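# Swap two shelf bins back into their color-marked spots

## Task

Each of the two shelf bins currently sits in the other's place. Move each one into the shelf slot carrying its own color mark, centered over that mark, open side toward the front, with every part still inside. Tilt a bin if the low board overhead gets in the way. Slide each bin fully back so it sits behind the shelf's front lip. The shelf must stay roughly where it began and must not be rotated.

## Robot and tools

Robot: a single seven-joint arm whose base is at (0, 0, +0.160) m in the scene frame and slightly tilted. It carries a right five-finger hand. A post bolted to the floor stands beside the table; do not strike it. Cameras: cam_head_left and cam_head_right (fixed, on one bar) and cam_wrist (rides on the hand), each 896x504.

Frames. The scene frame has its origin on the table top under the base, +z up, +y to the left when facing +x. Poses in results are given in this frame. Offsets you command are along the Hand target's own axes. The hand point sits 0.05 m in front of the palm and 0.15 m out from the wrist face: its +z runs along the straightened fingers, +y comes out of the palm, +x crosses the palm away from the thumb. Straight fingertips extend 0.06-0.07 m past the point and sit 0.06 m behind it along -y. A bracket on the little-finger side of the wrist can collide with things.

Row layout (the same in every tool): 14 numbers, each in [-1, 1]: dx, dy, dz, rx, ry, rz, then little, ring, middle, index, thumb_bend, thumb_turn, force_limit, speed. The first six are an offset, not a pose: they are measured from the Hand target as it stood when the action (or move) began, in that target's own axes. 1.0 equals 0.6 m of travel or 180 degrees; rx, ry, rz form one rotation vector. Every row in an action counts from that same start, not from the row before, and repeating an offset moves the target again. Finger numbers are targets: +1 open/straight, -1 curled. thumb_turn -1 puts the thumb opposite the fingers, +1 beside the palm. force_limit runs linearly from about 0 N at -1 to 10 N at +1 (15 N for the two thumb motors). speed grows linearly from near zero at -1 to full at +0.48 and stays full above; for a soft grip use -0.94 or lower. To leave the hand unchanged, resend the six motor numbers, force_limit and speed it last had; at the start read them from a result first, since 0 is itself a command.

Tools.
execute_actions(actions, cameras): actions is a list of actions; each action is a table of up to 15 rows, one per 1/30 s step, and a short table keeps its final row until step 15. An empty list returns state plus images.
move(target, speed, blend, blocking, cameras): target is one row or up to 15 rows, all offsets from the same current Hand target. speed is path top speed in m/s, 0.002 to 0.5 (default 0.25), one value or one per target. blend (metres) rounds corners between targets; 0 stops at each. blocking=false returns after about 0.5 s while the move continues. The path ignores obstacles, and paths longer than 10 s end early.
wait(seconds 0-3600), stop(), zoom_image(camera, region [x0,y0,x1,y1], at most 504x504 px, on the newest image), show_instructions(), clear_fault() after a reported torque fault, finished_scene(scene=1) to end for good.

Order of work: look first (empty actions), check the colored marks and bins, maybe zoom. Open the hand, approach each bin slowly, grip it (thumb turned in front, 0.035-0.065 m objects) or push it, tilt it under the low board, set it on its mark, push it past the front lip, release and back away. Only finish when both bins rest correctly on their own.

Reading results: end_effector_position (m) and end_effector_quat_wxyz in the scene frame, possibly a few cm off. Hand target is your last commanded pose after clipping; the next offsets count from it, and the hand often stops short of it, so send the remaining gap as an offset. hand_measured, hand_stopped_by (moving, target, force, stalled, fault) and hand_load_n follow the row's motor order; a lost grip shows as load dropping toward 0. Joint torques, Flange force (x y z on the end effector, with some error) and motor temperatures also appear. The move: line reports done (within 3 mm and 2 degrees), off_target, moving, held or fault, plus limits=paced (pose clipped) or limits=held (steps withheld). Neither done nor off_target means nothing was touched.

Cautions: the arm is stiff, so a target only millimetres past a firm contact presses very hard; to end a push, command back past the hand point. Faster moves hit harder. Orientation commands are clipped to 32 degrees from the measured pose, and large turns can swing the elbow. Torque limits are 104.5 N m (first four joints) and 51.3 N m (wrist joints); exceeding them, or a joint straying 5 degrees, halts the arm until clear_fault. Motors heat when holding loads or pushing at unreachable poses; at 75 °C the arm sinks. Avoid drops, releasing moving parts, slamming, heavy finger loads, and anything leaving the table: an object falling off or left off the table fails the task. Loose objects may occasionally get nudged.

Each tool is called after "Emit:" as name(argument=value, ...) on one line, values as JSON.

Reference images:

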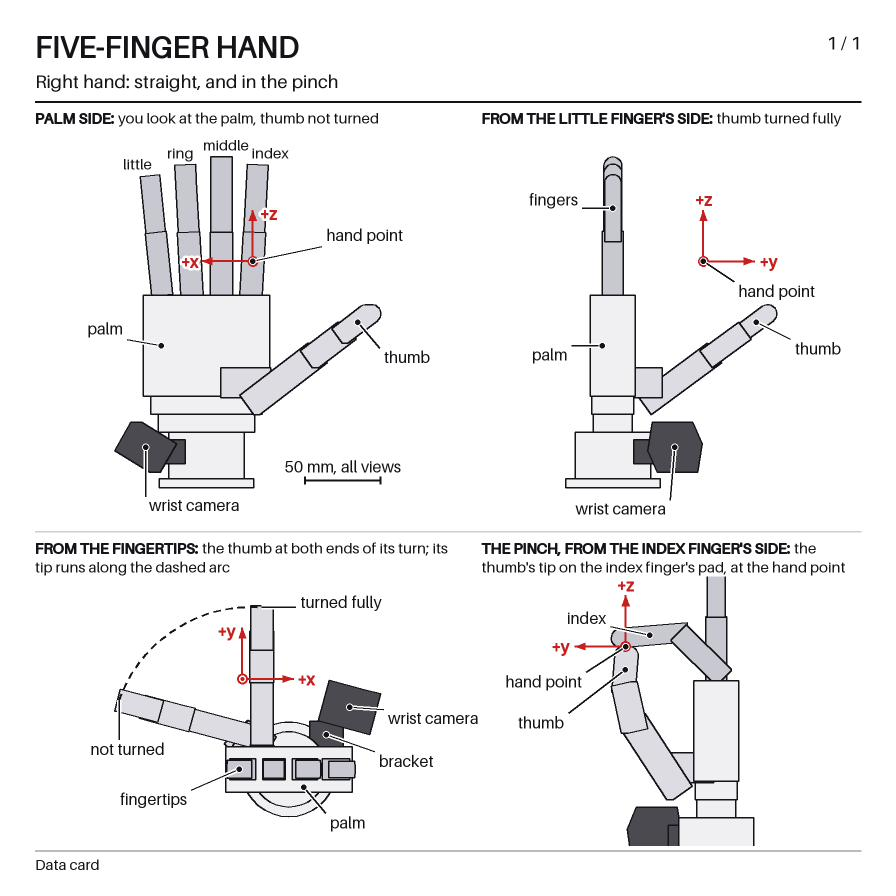

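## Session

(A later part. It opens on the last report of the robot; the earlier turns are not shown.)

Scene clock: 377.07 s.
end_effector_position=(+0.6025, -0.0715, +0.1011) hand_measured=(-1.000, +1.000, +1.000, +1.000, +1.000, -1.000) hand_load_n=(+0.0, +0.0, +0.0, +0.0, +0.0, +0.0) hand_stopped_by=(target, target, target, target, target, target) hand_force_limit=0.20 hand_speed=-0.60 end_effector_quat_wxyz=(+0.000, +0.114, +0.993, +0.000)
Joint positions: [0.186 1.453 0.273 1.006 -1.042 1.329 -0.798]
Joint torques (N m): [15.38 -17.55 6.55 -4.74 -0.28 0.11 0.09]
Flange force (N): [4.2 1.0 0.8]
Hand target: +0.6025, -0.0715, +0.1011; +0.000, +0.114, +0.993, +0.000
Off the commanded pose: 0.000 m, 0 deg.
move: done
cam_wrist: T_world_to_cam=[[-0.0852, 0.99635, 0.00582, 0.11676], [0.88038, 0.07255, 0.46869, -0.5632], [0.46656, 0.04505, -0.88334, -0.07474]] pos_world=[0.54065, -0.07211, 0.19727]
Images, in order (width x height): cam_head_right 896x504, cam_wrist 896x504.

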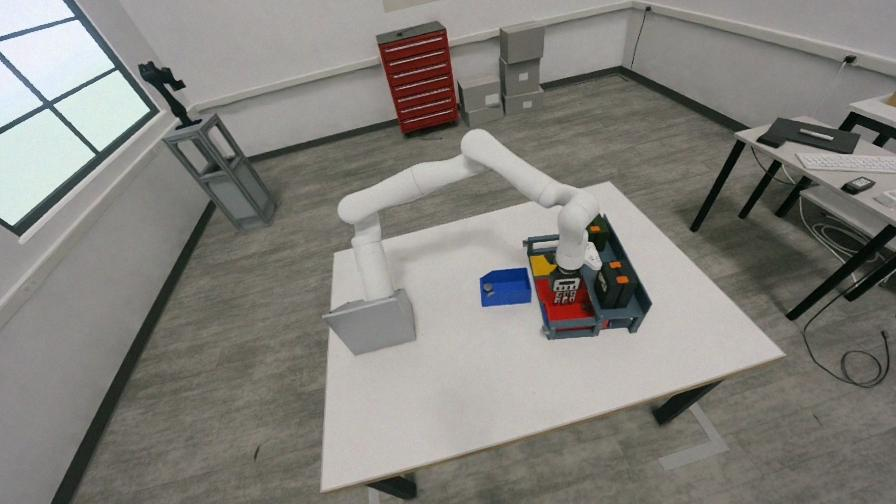

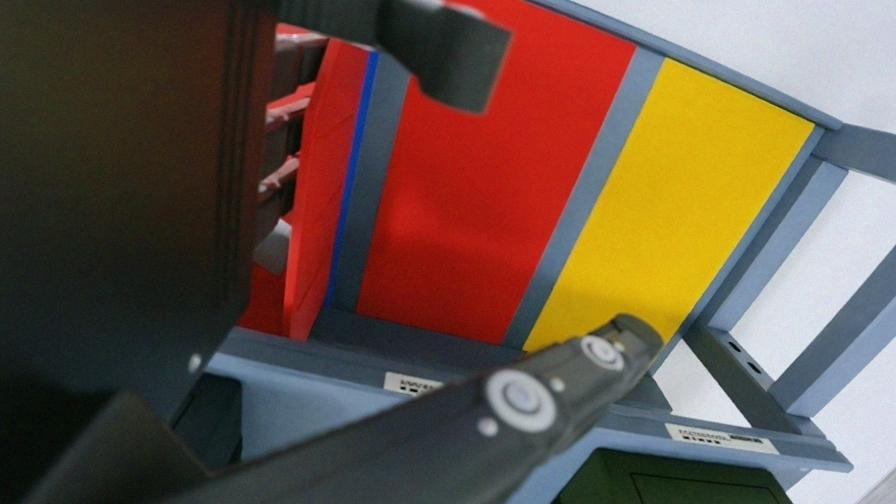

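Emit:
move(target=[0,0.1667,0,0,0,0,-1,1,1,1,1,-1,0.2,-0.6], speed=0.04, cameras=["cam_wrist", "cam_head_right"])

Emit:
zoom_image(camera="cam_head_right", region=[510, 200, 670, 350])

Scene clock: 380.90 s.
end_effector_position=(+0.6252, +0.0259, +0.1011) hand_measured=(-1.000, +1.000, +1.000, +1.000, +1.000, -1.000) hand_load_n=(+0.0, +0.0, +0.0, +0.0, +0.0, +0.0) hand_stopped_by=(target, target, target, target, target, target) hand_force_limit=0.20 hand_speed=-0.60 end_effector_quat_wxyz=(+0.000, +0.114, +0.993, +0.000)
Joint positions: [0.067 1.299 0.259 1.128 -1.066 1.3 -0.885]
Joint torques (N m): [14.12 -16.8 5.67 -4.52 -0.66 0.62 0.23]
Flange force (N): [3.0 -2.0 -0.9]
Hand target: +0.6253, +0.0259, +0.1011; +0.000, +0.114, +0.993, +0.000
Off the commanded pose: 0.000 m, 0 deg.
move: done
cam_wrist: T_world_to_cam=[[-0.08516, 0.99635, 0.00595, 0.02161], [0.88038, 0.07245, 0.4687, -0.59035], [0.46656, 0.04515, -0.88334, -0.08977]] pos_world=[0.56345, 0.02529, 0.19727]
Images, in order (width x height): cam_head_right 896x504, cam_wrist 896x504.

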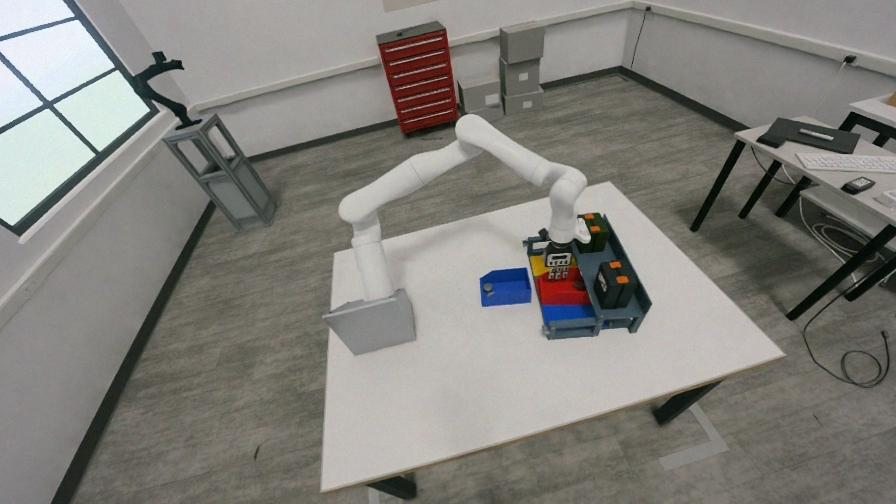

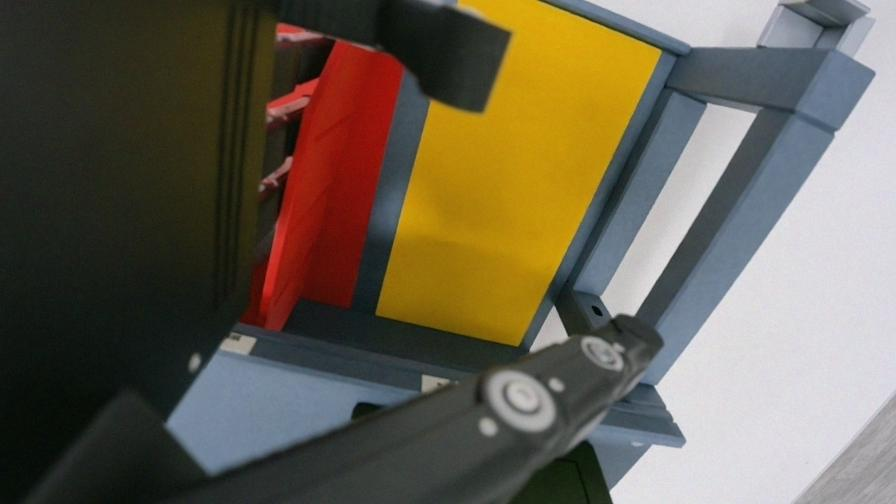

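Scaled by 3.150 from the camera's image (finer frame: 1280x720).

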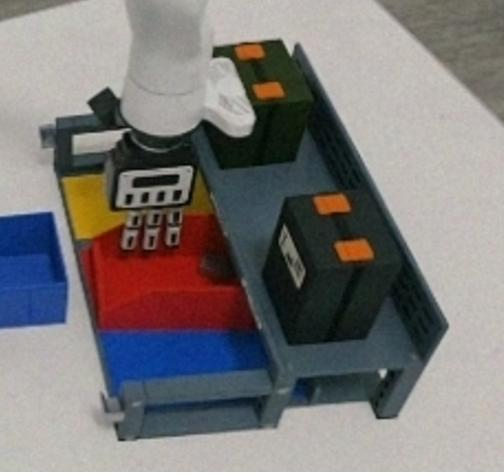

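Emit:
move(target=[0,0.2133,0,0,0,0,-1,1,1,1,1,-1,0.2,-0.6], speed=0.04, cameras=["cam_wrist", "cam_head_right"])

Emit:
zoom_image(camera="cam_head_right", region=[510, 200, 670, 350])

Scene clock: 385.93 s.
end_effector_position=(+0.6543, +0.1505, +0.1012) hand_measured=(-1.000, +1.000, +1.000, +1.000, +1.000, -1.000) hand_load_n=(+0.0, +0.0, +0.0, +0.0, +0.0, +0.0) hand_stopped_by=(target, target, target, target, target, target) hand_force_limit=0.20 hand_speed=-0.60 end_effector_quat_wxyz=(+0.000, +0.114, +0.993, +0.000)
Joint positions: [-0.082 1.142 0.258 1.157 -1.08 1.299 -1.072]
Joint torques (N m): [14.38 -16.17 5.7 -4.6 -0.78 0.5 0.16]
Flange force (N): [3.9 -2.4 -1.4]
Hand target: +0.6543, +0.1505, +0.1012; +0.000, +0.114, +0.993, +0.000
Off the commanded pose: 0.000 m, 0 deg.
move: done
cam_wrist: T_world_to_cam=[[-0.08516, 0.99635, 0.00595, -0.10015], [0.88038, 0.07245, 0.4687, -0.625], [0.46656, 0.04515, -0.88334, -0.10898]] pos_world=[0.59255, 0.14999, 0.19727]
Images, in order (width x height): cam_head_right 896x504, cam_wrist 896x504.

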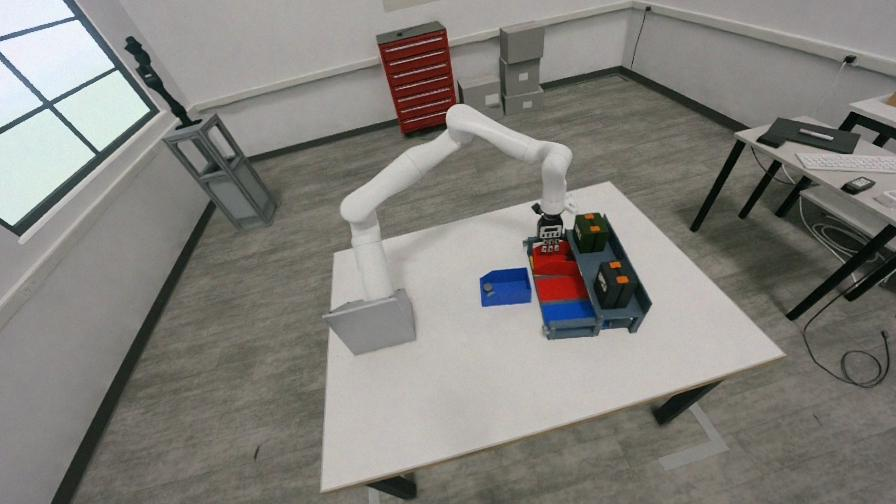

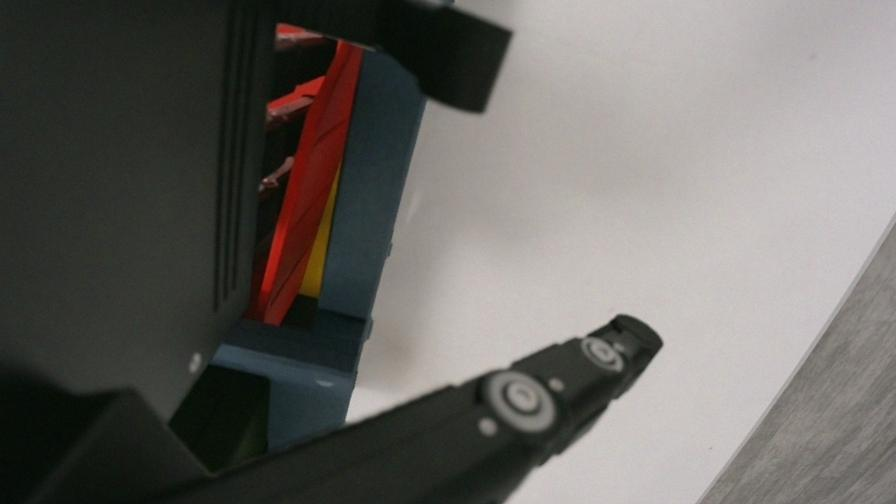

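Scaled by 3.150 from the camera's image (finer frame: 1280x720).

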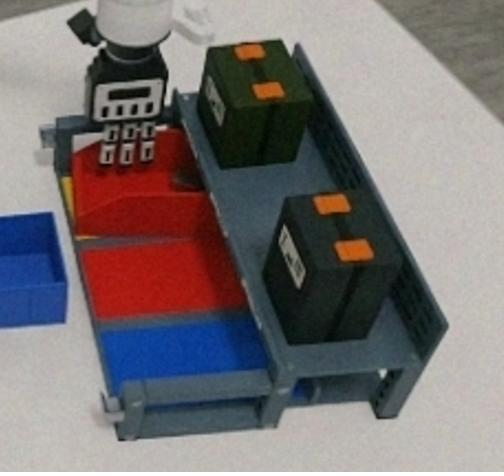

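Emit:
move(target=[[0,-0.033,0,0,0,0,-1,1,1,1,1,-1,0.2,-0.6],[0,-0.033,-0.2167,0,0,0,-1,1,1,1,1,-1,0.2,-0.6],[0.1819,-0.3246,-0.165,0.1308,-0.1306,-0.4867,-1,-1,-0.1,-0.1,0.9,-1,0.0,-0.6]], speed=0.12, cameras=["cam_wrist", "cam_head_right"])

Scene clock: 406.97 s.
end_effector_position=(+0.5038, -0.0144, +0.2002) hand_measured=(-1.000, -1.000, -0.100, -0.100, +0.900, -1.000) hand_load_n=(+0.0, +0.0, +0.0, +0.0, +0.0, +0.0) hand_stopped_by=(target, target, target, target, target, target) hand_force_limit=0.00 hand_speed=-0.60 end_effector_quat_wxyz=(+0.161, -0.599, +0.757, -0.203)
Joint positions: [0.532 0.968 -0.161 1.772 -1.286 0.701 1.269]
Joint torques (N m): [11.21 -12.58 5.08 -6.92 -1.01 -0.17 0.1]
Flange force (N): [-0.5 3.3 -0.3]
Hand target: +0.5038, -0.0144, +0.2002; +0.161, -0.599, +0.757, -0.203
Off the commanded pose: 0.000 m, 0 deg.
move: done
cam_wrist: T_world_to_cam=[[-0.87518, -0.11128, -0.47083, 0.52826], [-0.26344, 0.92587, 0.27086, 0.10123], [0.40578, 0.36108, -0.83962, 0.0826]] pos_world=[0.45547, -0.06477, 0.29065]
Images, in order (width x height): cam_head_right 896x504, cam_wrist 896x504.

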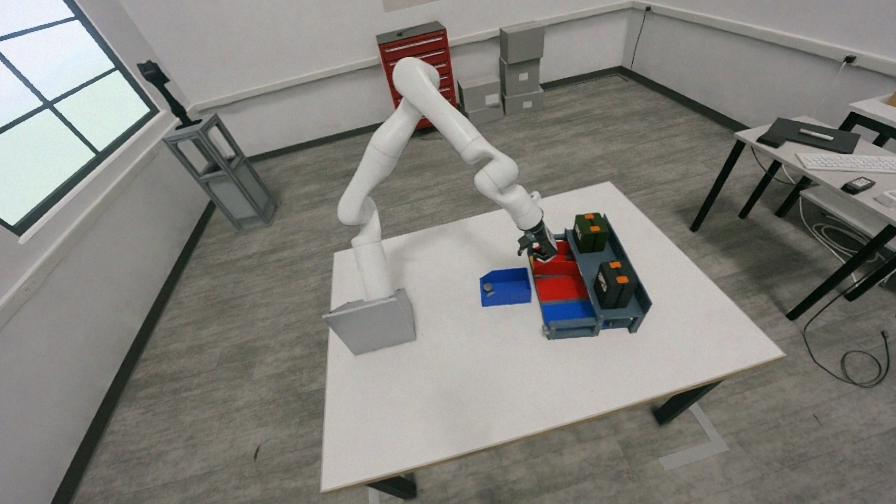

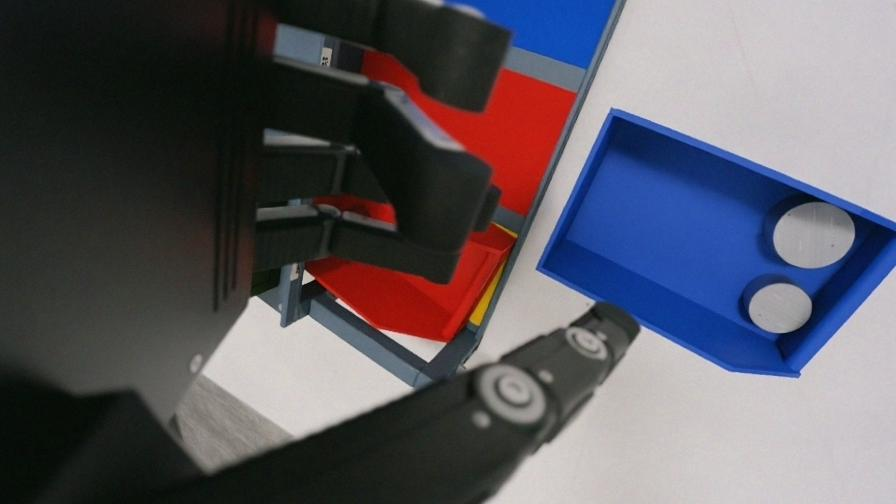

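Emit:
move(target=[[0,0.1097,0.1901,0,0,0,-1,-1,-0.1,-0.1,0.9,-1,-0.4,-0.6],[0,0.1097,0.1901,0,0,0,-1,-1,-0.1,-0.1,0.0,-1,-0.6,-0.9],[0,0.1097,0.1901,0,0,0,-1,-1,-0.5,-0.5,0.0,-1,-0.5,-0.9]], speed=0.06, cameras=["cam_wrist"])

Scene clock: 416.13 s.
end_effector_position=(+0.5039, -0.0143, +0.0685) hand_measured=(-1.000, -1.000, -0.108, -0.200, +0.230, -1.000) hand_load_n=(+0.0, +0.5, +2.0, +3.5, +4.5, +0.5) hand_stopped_by=(target, target, force, force, force, target) hand_force_limit=-0.50 hand_speed=-0.90 end_effector_quat_wxyz=(+0.161, -0.599, +0.757, -0.203)
Joint positions: [0.471 1.182 -0.333 1.853 -1.778 0.488 1.798]
Joint torques (N m): [12.45 -14.4 4.28 -5.27 -0.75 0.46 0.08]
Flange force (N): [-0.5 0.9 -0.3]
Hand target: +0.5039, -0.0143, +0.0685; +0.161, -0.599, +0.757, -0.203
Off the commanded pose: 0.000 m, 0 deg.
move: done
cam_wrist: T_world_to_cam=[[-0.87517, -0.11117, -0.47088, 0.46635], [-0.26336, 0.92589, 0.27087, 0.13689], [0.40587, 0.36107, -0.83959, -0.02807]] pos_world=[0.45557, -0.06477, 0.15895]

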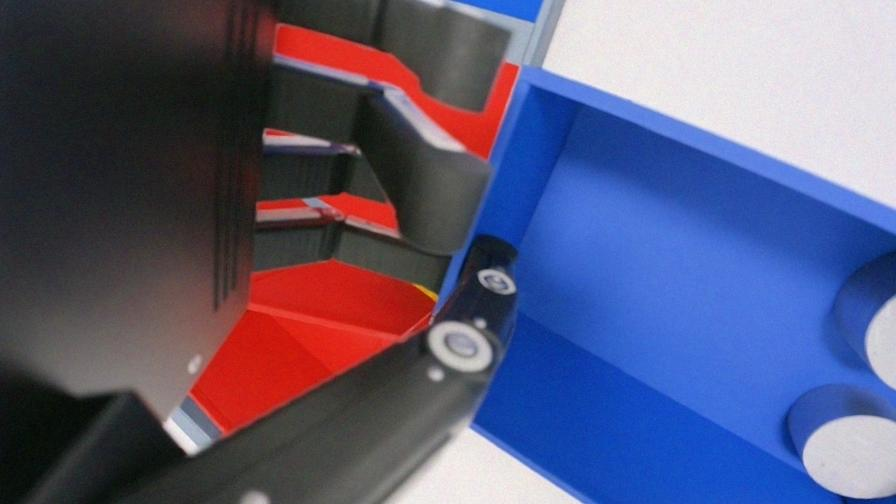

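Emit:
move(target=[0,0,0,0,0,0,-1,-1,-0.45,-0.5,-0.2,-1,0.1,-0.92])

Emit:
move(target=[0,-0.0292,-0.0505,0,0,0,-1,-1,-0.45,-0.5,-0.2,-1,0.1,-0.92], speed=0.04, cameras=["cam_wrist", "cam_head_right"])

Emit:
zoom_image(camera="cam_head_right", region=[470, 220, 610, 340])

Scene clock: 417.83 s.
end_effector_position=(+0.5039, -0.0143, +0.0685) hand_measured=(-1.000, -1.000, -0.120, -0.200, +0.222, -1.000) hand_load_n=(+0.0, +0.0, +7.0, +3.0, +8.5, +0.5) hand_stopped_by=(target, target, force, force, force, target) hand_force_limit=0.10 hand_speed=-0.92 end_effector_quat_wxyz=(+0.161, -0.599, +0.757, -0.203)
Joint positions: [0.471 1.182 -0.333 1.853 -1.778 0.488 1.798]
Joint torques (N m): [12.54 -14.72 4.15 -5.44 -0.83 0.54 0.04]
Flange force (N): [-0.1 1.3 0.1]
Hand target: +0.5039, -0.0143, +0.0685; +0.161, -0.599, +0.757, -0.203
Off the commanded pose: 0.000 m, 0 deg.
move: done

Scene clock: 419.07 s.
end_effector_position=(+0.5039, -0.0143, +0.1035) hand_measured=(-1.000, -1.000, -0.120, -0.200, +0.228, -1.000) hand_load_n=(+0.0, +0.0, +9.5, +2.5, +27.5, +3.0) hand_stopped_by=(target, target, force, force, force, target) hand_force_limit=0.10 hand_speed=-0.92 end_effector_quat_wxyz=(+0.161, -0.599, +0.757, -0.203)
Joint positions: [0.505 1.121 -0.311 1.844 -1.611 0.511 1.631]
Joint torques (N m): [13.02 -15.14 4.8 -6.46 -0.85 0.36 -0.08]
Flange force (N): [-0.7 5.4 3.0]
Hand target: +0.5039, -0.0143, +0.1035; +0.161, -0.599, +0.757, -0.203
Off the commanded pose: 0.000 m, 0 deg.
move: done
cam_wrist: T_world_to_cam=[[-0.87517, -0.11116, -0.47087, 0.48283], [-0.26335, 0.92589, 0.27088, 0.1274], [0.40587, 0.36107, -0.83959, 0.00132]] pos_world=[0.45557, -0.06477, 0.19395]
Images, in order (width x height): cam_head_right 896x504, cam_wrist 896x504.

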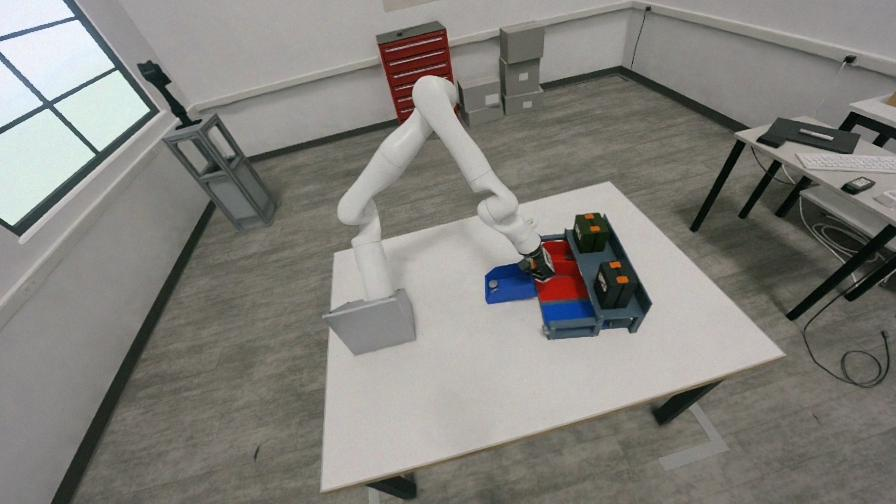

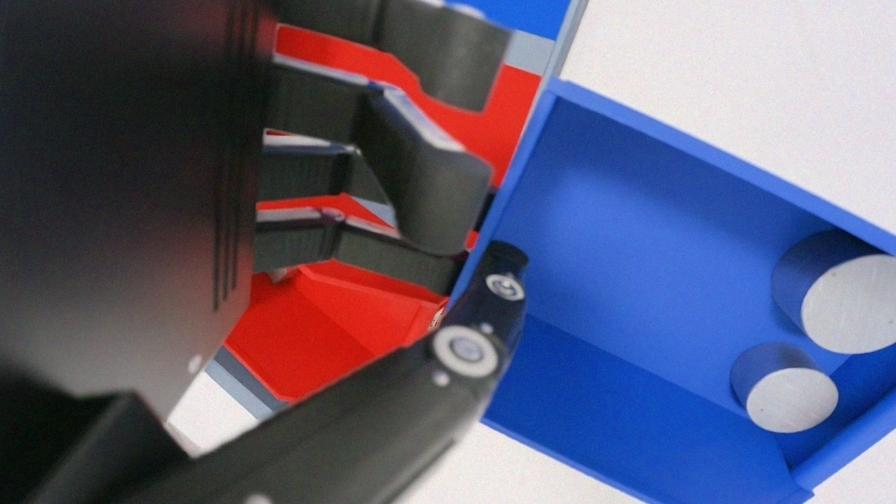

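Scaled by 3.600 from the camera's image (finer frame: 1280x720).

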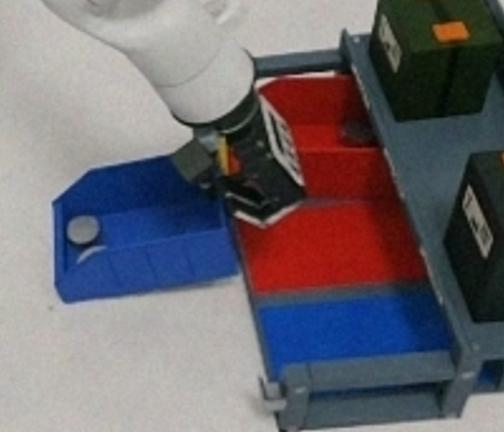

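Emit:
move(target=[[0,0.0067,0.0115,0,0,0,-1,-1,-0.45,-0.5,-0.2,-1,0.1,-0.92],[0,-0.0886,0.0665,0,0,0,-1,-1,-0.45,-0.5,-0.2,-1,0.1,-0.92]], speed=0.04, cameras=["cam_wrist", "cam_head_right"])

Emit:
zoom_image(camera="cam_head_right", region=[470, 220, 610, 340])

Scene clock: 423.03 s.
end_effector_position=(+0.5681, -0.0295, +0.0955) hand_measured=(-1.000, -1.000, -0.120, -0.200, +0.228, -1.000) hand_load_n=(+0.0, +0.0, +9.0, +3.0, +22.0, +2.5) hand_stopped_by=(target, target, force, force, force, target) hand_force_limit=0.10 hand_speed=-0.92 end_effector_quat_wxyz=(+0.161, -0.599, +0.757, -0.203)
Joint positions: [0.403 1.187 -0.247 1.615 -1.44 0.551 1.355]
Joint torques (N m): [14.69 -16.83 5.42 -7.2 -1.01 -0.01 0.08]
Flange force (N): [-0.7 5.5 2.1]
Hand target: +0.5681, -0.0295, +0.0955; +0.161, -0.599, +0.757, -0.203
Off the commanded pose: 0.000 m, 0 deg.
move: done
cam_wrist: T_world_to_cam=[[-0.87517, -0.11117, -0.47088, 0.53357], [-0.26336, 0.92589, 0.27087, 0.16046], [0.40587, 0.36107, -0.83959, -0.026]] pos_world=[0.51977, -0.07987, 0.18595]
Images, in order (width x height): cam_head_right 896x504, cam_wrist 896x504.

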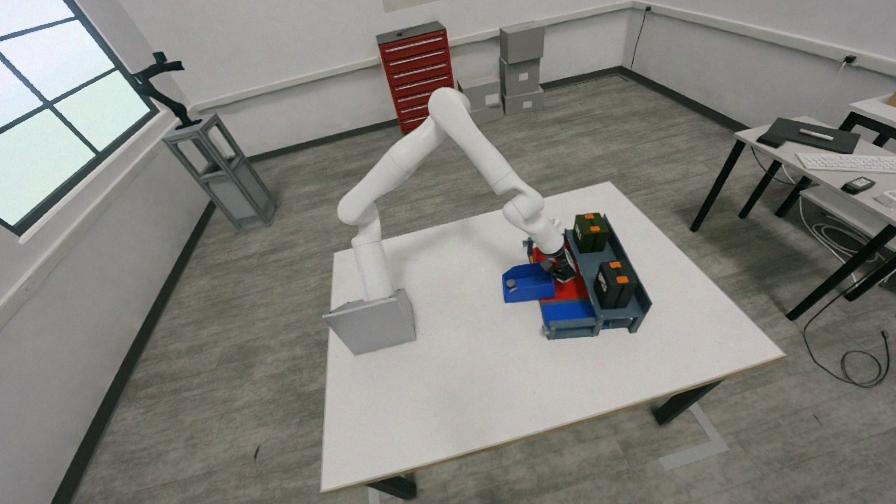

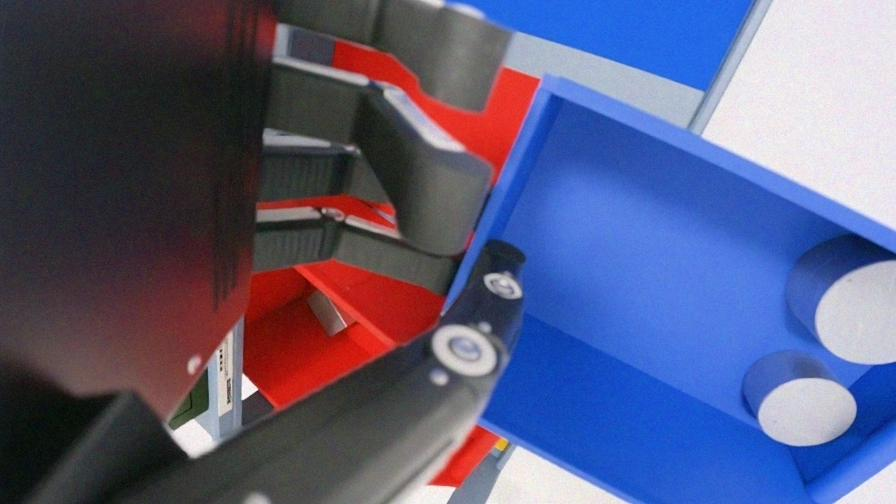

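Scaled by 3.600 from the camera's image (finer frame: 1280x720).

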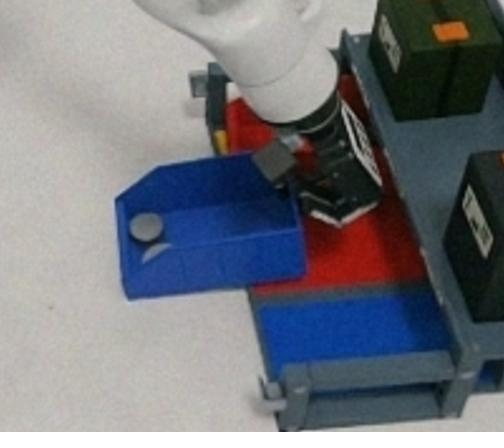

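Emit:
move(target=[0,0.005,0.00866,0,0,0,-1,-1,-0.45,-0.5,-0.2,-1,0.1,-0.92], speed=0.02)

Emit:
move(target=[0,0.0025,0.00433,0,0,0,-1,-1,-0.45,-0.5,-0.2,-1,0.1,-0.92], speed=0.02)

Scene clock: 424.90 s.
end_effector_position=(+0.5681, -0.0295, +0.0895) hand_measured=(-1.000, -1.000, -0.120, -0.200, +0.228, -1.000) hand_load_n=(+0.0, +0.0, +8.5, +3.0, +18.0, +2.0) hand_stopped_by=(target, target, force, force, force, target) hand_force_limit=0.10 hand_speed=-0.92 end_effector_quat_wxyz=(+0.161, -0.599, +0.757, -0.203)
Joint positions: [0.401 1.196 -0.256 1.616 -1.456 0.54 1.374]
Joint torques (N m): [14.3 -16.19 5.23 -6.4 -0.71 -0.01 0.07]
Flange force (N): [-0.7 4.4 1.8]
Hand target: +0.5681, -0.0295, +0.0895; +0.161, -0.599, +0.757, -0.203
Off the commanded pose: 0.000 m, 0 deg.
move: done

Scene clock: 425.40 s.
end_effector_position=(+0.5681, -0.0295, +0.0865) hand_measured=(-1.000, -1.000, -0.120, -0.200, +0.228, -1.000) hand_load_n=(+0.0, +0.0, +7.5, +2.0, +15.5, +1.0) hand_stopped_by=(target, target, force, force, force, target) hand_force_limit=0.10 hand_speed=-0.92 end_effector_quat_wxyz=(+0.161, -0.599, +0.757, -0.203)
Joint positions: [0.4 1.201 -0.26 1.617 -1.464 0.535 1.384]
Joint torques (N m): [11.41 -12.6 4.35 -3.87 -0.07 -0.03 0.24]
Flange force (N): [-0.9 -0.9 -3.8]
Hand target: +0.5681, -0.0295, +0.0865; +0.161, -0.599, +0.757, -0.203
Off the commanded pose: 0.000 m, 0 deg.
move: done

Emit:
move(target=[[0,0,0,0,0,0,-1,-1,0.0,0.0,0.6,-1,0.1,-0.85],[0,-0.1,-0.1732,0,0,0,-1,-1,0.0,0.0,0.6,-1,0.1,-0.85]], speed=0.06, cameras=["cam_wrist", "cam_head_right"])

Emit:
zoom_image(camera="cam_head_right", region=[470, 220, 610, 340])

Scene clock: 430.73 s.
end_effector_position=(+0.5681, -0.0295, +0.2065) hand_measured=(-1.000, -1.000, +0.000, +0.000, +0.600, -1.000) hand_load_n=(+0.0, +0.0, +0.0, +0.0, +0.0, +0.0) hand_stopped_by=(target, target, target, target, target, target) hand_force_limit=0.10 hand_speed=-0.85 end_effector_quat_wxyz=(+0.161, -0.599, +0.757, -0.203)
Joint positions: [0.444 1.045 -0.094 1.535 -1.2 0.774 1.069]
Joint torques (N m): [12.84 -14.44 5.52 -7.26 -0.97 -0.39 0.11]
Flange force (N): [-0.3 3.6 -0.4]
Hand target: +0.5681, -0.0295, +0.2065; +0.161, -0.599, +0.757, -0.203
Off the commanded pose: 0.000 m, 0 deg.
move: done
cam_wrist: T_world_to_cam=[[-0.8752, -0.1112, -0.4708, 0.58582], [-0.26337, 0.92588, 0.2709, 0.13049], [0.40578, 0.36108, -0.83962, 0.06728]] pos_world=[0.51977, -0.07997, 0.29695]
Images, in order (width x height): cam_head_right 896x504, cam_wrist 896x504.

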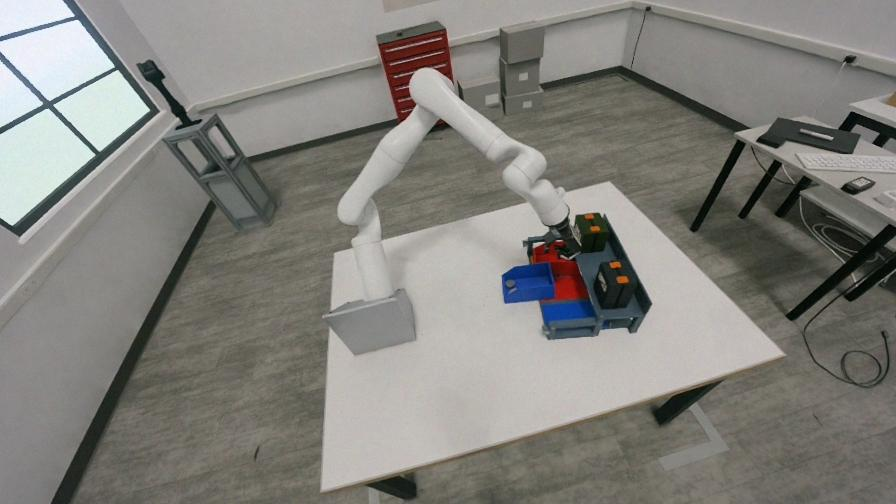

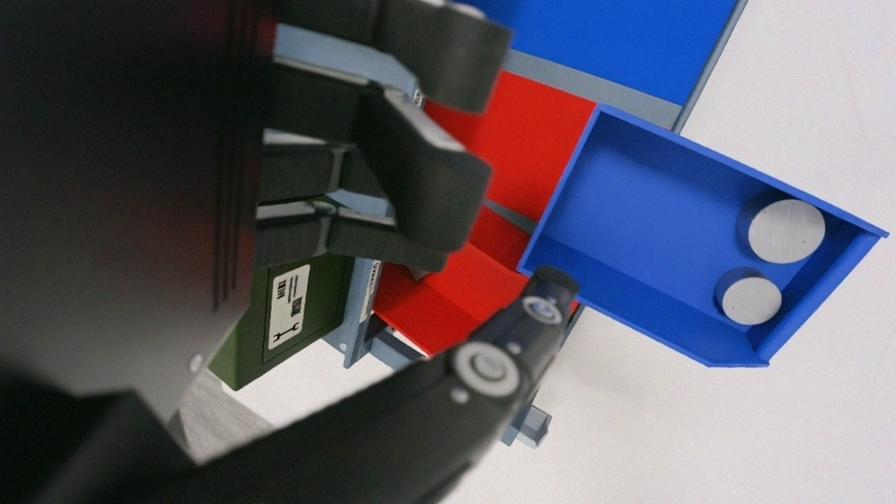

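Scaled by 3.600 from the camera's image (finer frame: 1280x720).

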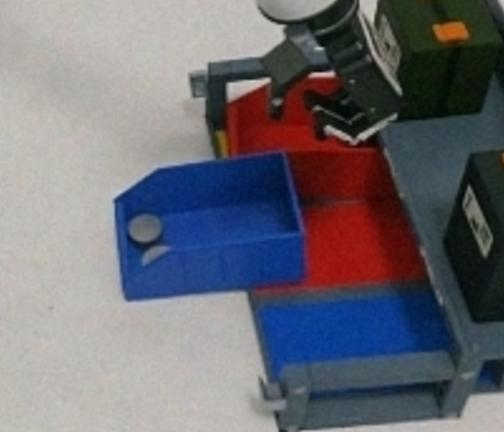

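Emit:
move(target=[0.0062,0.2992,0.013,0.0833,0,0,-1,-1,-0.25,-0.35,1,-1,0.1,-0.7], speed=0.12, cameras=["cam_wrist"])

Emit:
zoom_image(camera="cam_wrist", region=[380, 80, 720, 420])

Scene clock: 443.87 s.
end_effector_position=(+0.4198, +0.0017, +0.1100) hand_measured=(-1.000, -1.000, -0.250, -0.350, +1.000, -1.000) hand_load_n=(+0.0, +0.0, +0.0, +0.0, +0.0, +0.0) hand_stopped_by=(target, target, target, target, target, target) hand_force_limit=0.10 hand_speed=-0.70 end_effector_quat_wxyz=(+0.238, -0.573, +0.724, -0.300)
Joint positions: [0.544 1.142 -0.223 2.353 -2.387 0.972 2.566]
Joint torques (N m): [9.06 -11.13 3.42 -2.91 -0.97 1.71 0.05]
Flange force (N): [-0.3 -0.1 -2.2]
Hand target: +0.4197, +0.0017, +0.1100; +0.238, -0.573, +0.725, -0.300
Off the commanded pose: 0.000 m, 0 deg.
move: done
cam_wrist: T_world_to_cam=[[-0.72926, -0.14552, -0.66858, 0.37456], [-0.31593, 0.93834, 0.14037, 0.12503], [0.60693, 0.31359, -0.73027, -0.06122]] pos_world=[0.34981, -0.04362, 0.18816]

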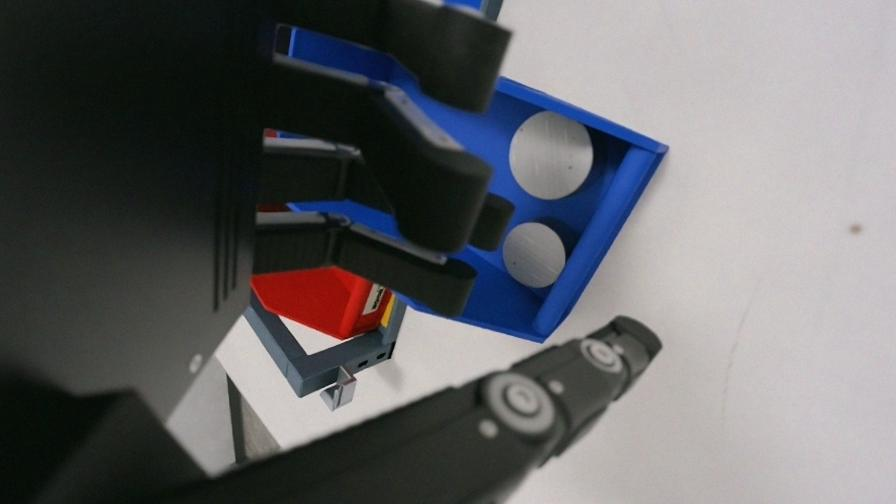

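Scaled by 1.482 from the camera's image (finer frame: 1280x720).

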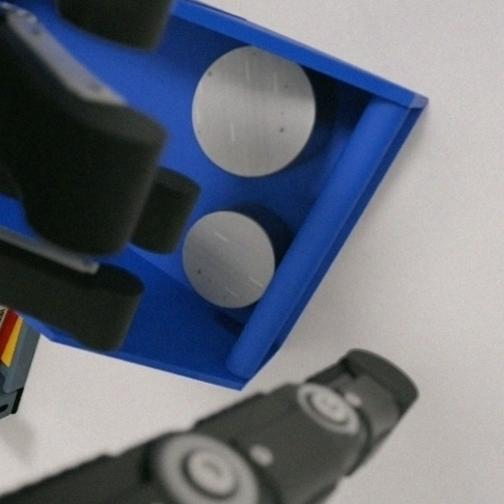

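Emit:
move(target=[[0.01,0.0766,0.0766,0,0,0,-1,-1,-0.25,-0.35,1,-1,0.1,-0.7]], speed=0.06, cameras=["cam_wrist"])

Emit:
zoom_image(camera="cam_wrist", region=[380, 80, 720, 420])

Scene clock: 450.87 s.
end_effector_position=(+0.4184, -0.0041, +0.0450) hand_measured=(-1.000, -1.000, -0.250, -0.350, +1.000, -1.000) hand_load_n=(+0.5, +0.0, +0.0, +0.0, -0.5, +0.0) hand_stopped_by=(target, target, target, target, target, target) hand_force_limit=0.10 hand_speed=-0.70 end_effector_quat_wxyz=(+0.238, -0.573, +0.724, -0.300)
Joint positions: [0.43 1.326 -0.238 2.336 -2.535 1.121 2.696]
Joint torques (N m): [10.04 -11.49 4.37 -1.28 -1.26 1.36 0.14]
Flange force (N): [-2.3 -0.7 -2.3]
Hand target: +0.4184, -0.0041, +0.0450; +0.238, -0.573, +0.725, -0.300
Off the commanded pose: 0.000 m, 0 deg.
move: done
cam_wrist: T_world_to_cam=[[-0.72924, -0.14558, -0.66859, 0.3293], [-0.31598, 0.93833, 0.14033, 0.13921], [0.60693, 0.31359, -0.73027, -0.10608]] pos_world=[0.34851, -0.04942, 0.12316]

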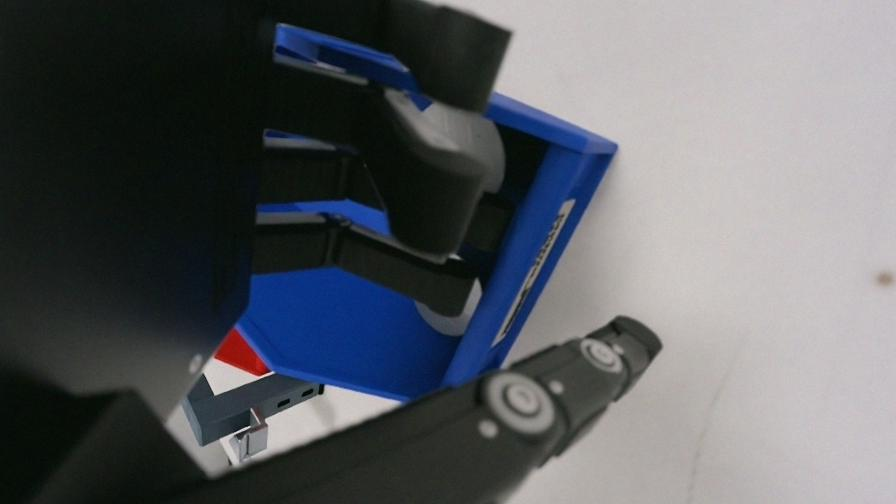

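Scaled by 1.482 from the camera's image (finer frame: 1280x720).

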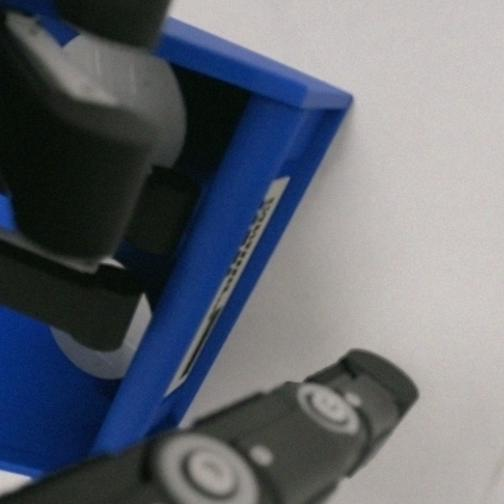

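Emit:
move(target=[0,0.0142,0.0142,0,0,0,-1,-1,-0.25,-0.35,1,-1,0.1,-0.7], speed=0.03, cameras=["cam_wrist"])

Emit:
zoom_image(camera="cam_wrist", region=[380, 80, 720, 420])

Scene clock: 452.30 s.
end_effector_position=(+0.4186, -0.0042, +0.0331) hand_measured=(-1.000, -1.000, -0.262, -0.350, +1.000, -1.000) hand_load_n=(+0.0, +0.5, -26.0, +0.0, +0.0, +0.0) hand_stopped_by=(target, target, target, target, target, target) hand_force_limit=0.10 hand_speed=-0.70 end_effector_quat_wxyz=(+0.238, -0.573, +0.724, -0.300)
Joint positions: [0.408 1.356 -0.245 2.329 -2.561 1.145 2.713]
Joint torques (N m): [-6.32 10.17 0.07 11.16 3.27 -10.44 0.61]
Flange force (N): [-1.2 -44.7 -28.0]
Hand target: +0.4184, -0.0041, +0.0329; +0.238, -0.573, +0.724, -0.300
Off the commanded pose: 0.000 m, 0 deg.
move: done
cam_wrist: T_world_to_cam=[[-0.72893, -0.14579, -0.66889, 0.32133], [-0.31613, 0.93833, 0.13998, 0.141], [0.60723, 0.31349, -0.73006, -0.11497]] pos_world=[0.34861, -0.04942, 0.11126]

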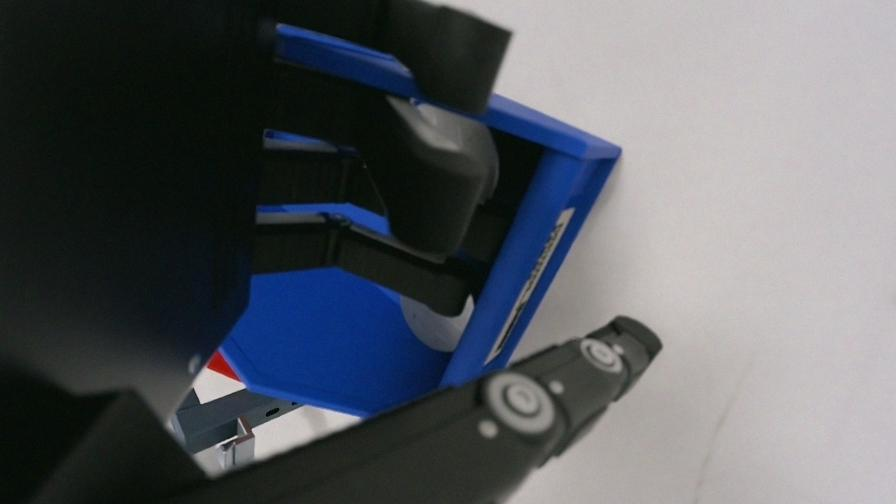

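Scaled by 1.482 from the camera's image (finer frame: 1280x720).

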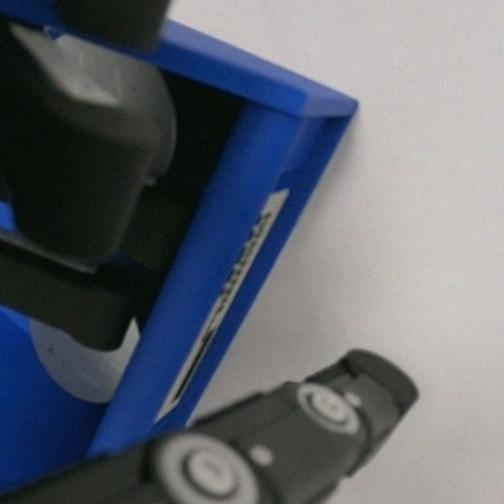

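Emit:
move(target=[[0,-0.0177,-0.0177,0,0,0,-1,-1,-0.25,-0.35,1,-1,0.1,-0.7],[0.005,-0.0177,-0.0177,0,0,0,-1,-1,-1,-0.35,1,-1,0.1,-0.7]], speed=0.04)

Emit:
move(target=[0,0.0189,0.0189,0,0,0,-1,-1,-1,-0.35,1,-1,0.1,-0.7], speed=0.02, cameras=["cam_wrist"])

Emit:
zoom_image(camera="cam_wrist", region=[380, 80, 720, 420])

Scene clock: 458.47 s.
end_effector_position=(+0.4177, -0.0070, +0.0479) hand_measured=(-1.000, -1.000, -1.000, -0.350, +1.000, -1.000) hand_load_n=(+0.0, +0.0, +0.0, +0.0, +0.0, +0.0) hand_stopped_by=(target, target, target, target, target, target) hand_force_limit=0.10 hand_speed=-0.70 end_effector_quat_wxyz=(+0.238, -0.573, +0.725, -0.300)
Joint positions: [0.441 1.323 -0.233 2.333 -2.521 1.114 2.691]
Joint torques (N m): [10.04 -11.41 4.53 -1.21 -1.32 1.19 0.13]
Flange force (N): [-2.5 -0.7 -2.0]
Hand target: +0.4177, -0.0070, +0.0479; +0.238, -0.573, +0.725, -0.300
Off the commanded pose: 0.000 m, 0 deg.
move: done

Scene clock: 459.53 s.
end_effector_position=(+0.4177, -0.0070, +0.0319) hand_measured=(-1.000, -1.000, -1.000, -0.350, +1.000, -1.000) hand_load_n=(+0.0, +0.0, +0.0, +0.0, +0.0, +0.0) hand_stopped_by=(target, target, target, target, target, target) hand_force_limit=0.10 hand_speed=-0.70 end_effector_quat_wxyz=(+0.238, -0.573, +0.724, -0.300)
Joint positions: [0.412 1.364 -0.242 2.325 -2.555 1.146 2.715]
Joint torques (N m): [9.91 -12.19 3.64 -0.95 -0.94 1.65 0.05]
Flange force (N): [-0.7 0.0 -1.8]
Hand target: +0.4177, -0.0070, +0.0319; +0.238, -0.573, +0.724, -0.300
Off the commanded pose: 0.000 m, 0 deg.
move: done
cam_wrist: T_world_to_cam=[[-0.72924, -0.14558, -0.66859, 0.31968], [-0.31598, 0.93833, 0.14033, 0.14353], [0.60693, 0.31359, -0.73027, -0.11424]] pos_world=[0.34781, -0.05232, 0.11016]

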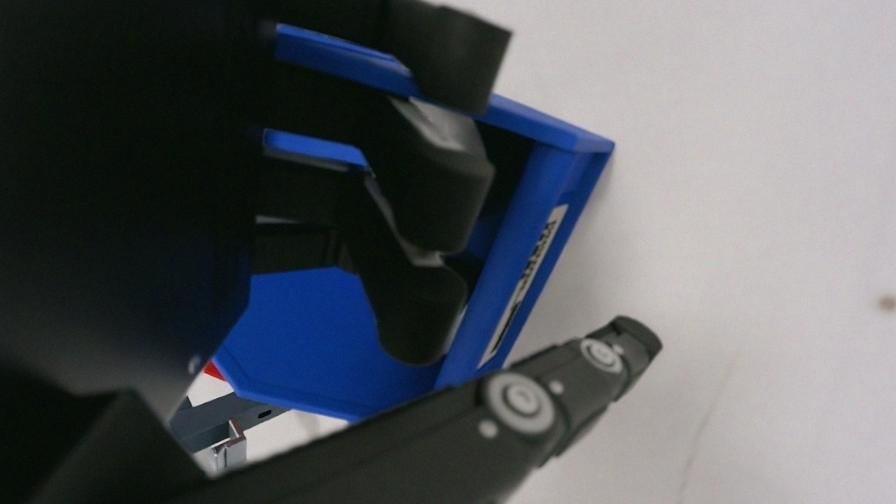

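Scaled by 1.482 from the camera's image (finer frame: 1280x720).

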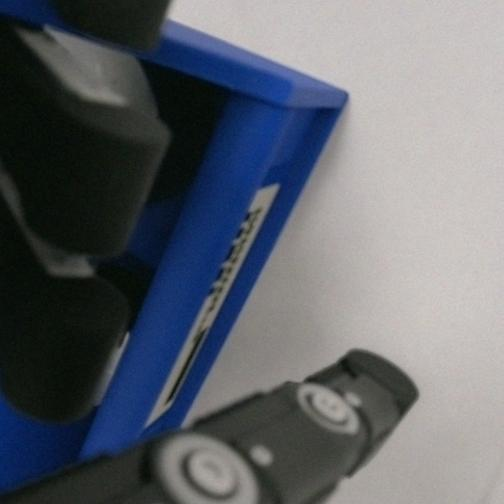

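Emit:
move(target=[[0,0,0,0,0,0,-1,-1,-1,-0.35,0.0,-1,-0.75,-0.92],[0,0,0,0,0,0,-1,-1,-1,-0.7,0.0,-1,-0.5,-0.92]], cameras=["cam_wrist"])

Emit:
zoom_image(camera="cam_wrist", region=[380, 80, 720, 420])

Scene clock: 465.63 s.
end_effector_position=(+0.4177, -0.0070, +0.0319) hand_measured=(-1.000, -1.000, -1.000, -0.438, +0.524, -1.000) hand_load_n=(+0.0, +0.0, +0.0, +2.5, +4.0, +0.5) hand_stopped_by=(target, target, target, force, force, target) hand_force_limit=-0.50 hand_speed=-0.92 end_effector_quat_wxyz=(+0.238, -0.573, +0.724, -0.300)
Joint positions: [0.412 1.364 -0.242 2.325 -2.555 1.146 2.715]
Joint torques (N m): [9.55 -11.94 3.46 -0.43 -0.69 1.48 0.11]
Flange force (N): [-0.2 -1.0 -1.3]
Hand target: +0.4177, -0.0070, +0.0319; +0.238, -0.573, +0.724, -0.300
Off the commanded pose: 0.000 m, 0 deg.
move: done
cam_wrist: T_world_to_cam=[[-0.72918, -0.14563, -0.66865, 0.31966], [-0.31604, 0.93832, 0.14029, 0.14356], [0.60698, 0.31361, -0.73022, -0.11426]] pos_world=[0.34781, -0.05232, 0.11016]

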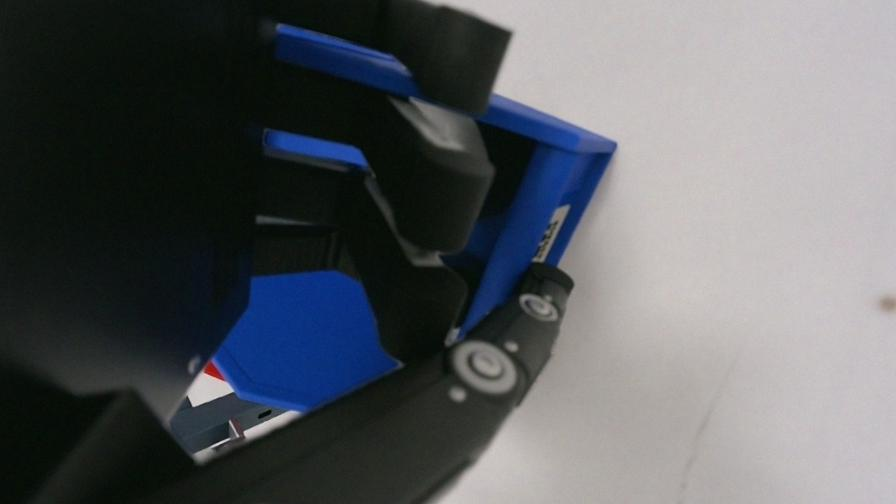

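Scaled by 1.482 from the camera's image (finer frame: 1280x720).

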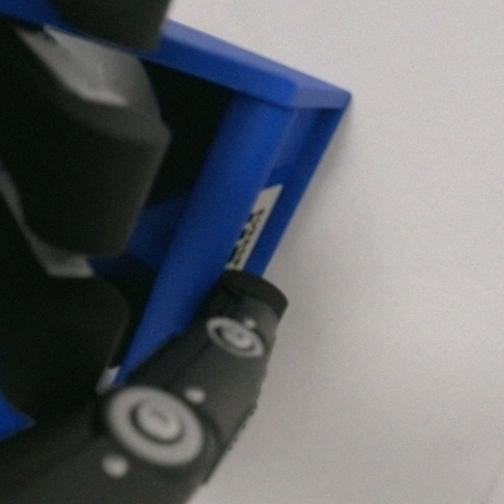

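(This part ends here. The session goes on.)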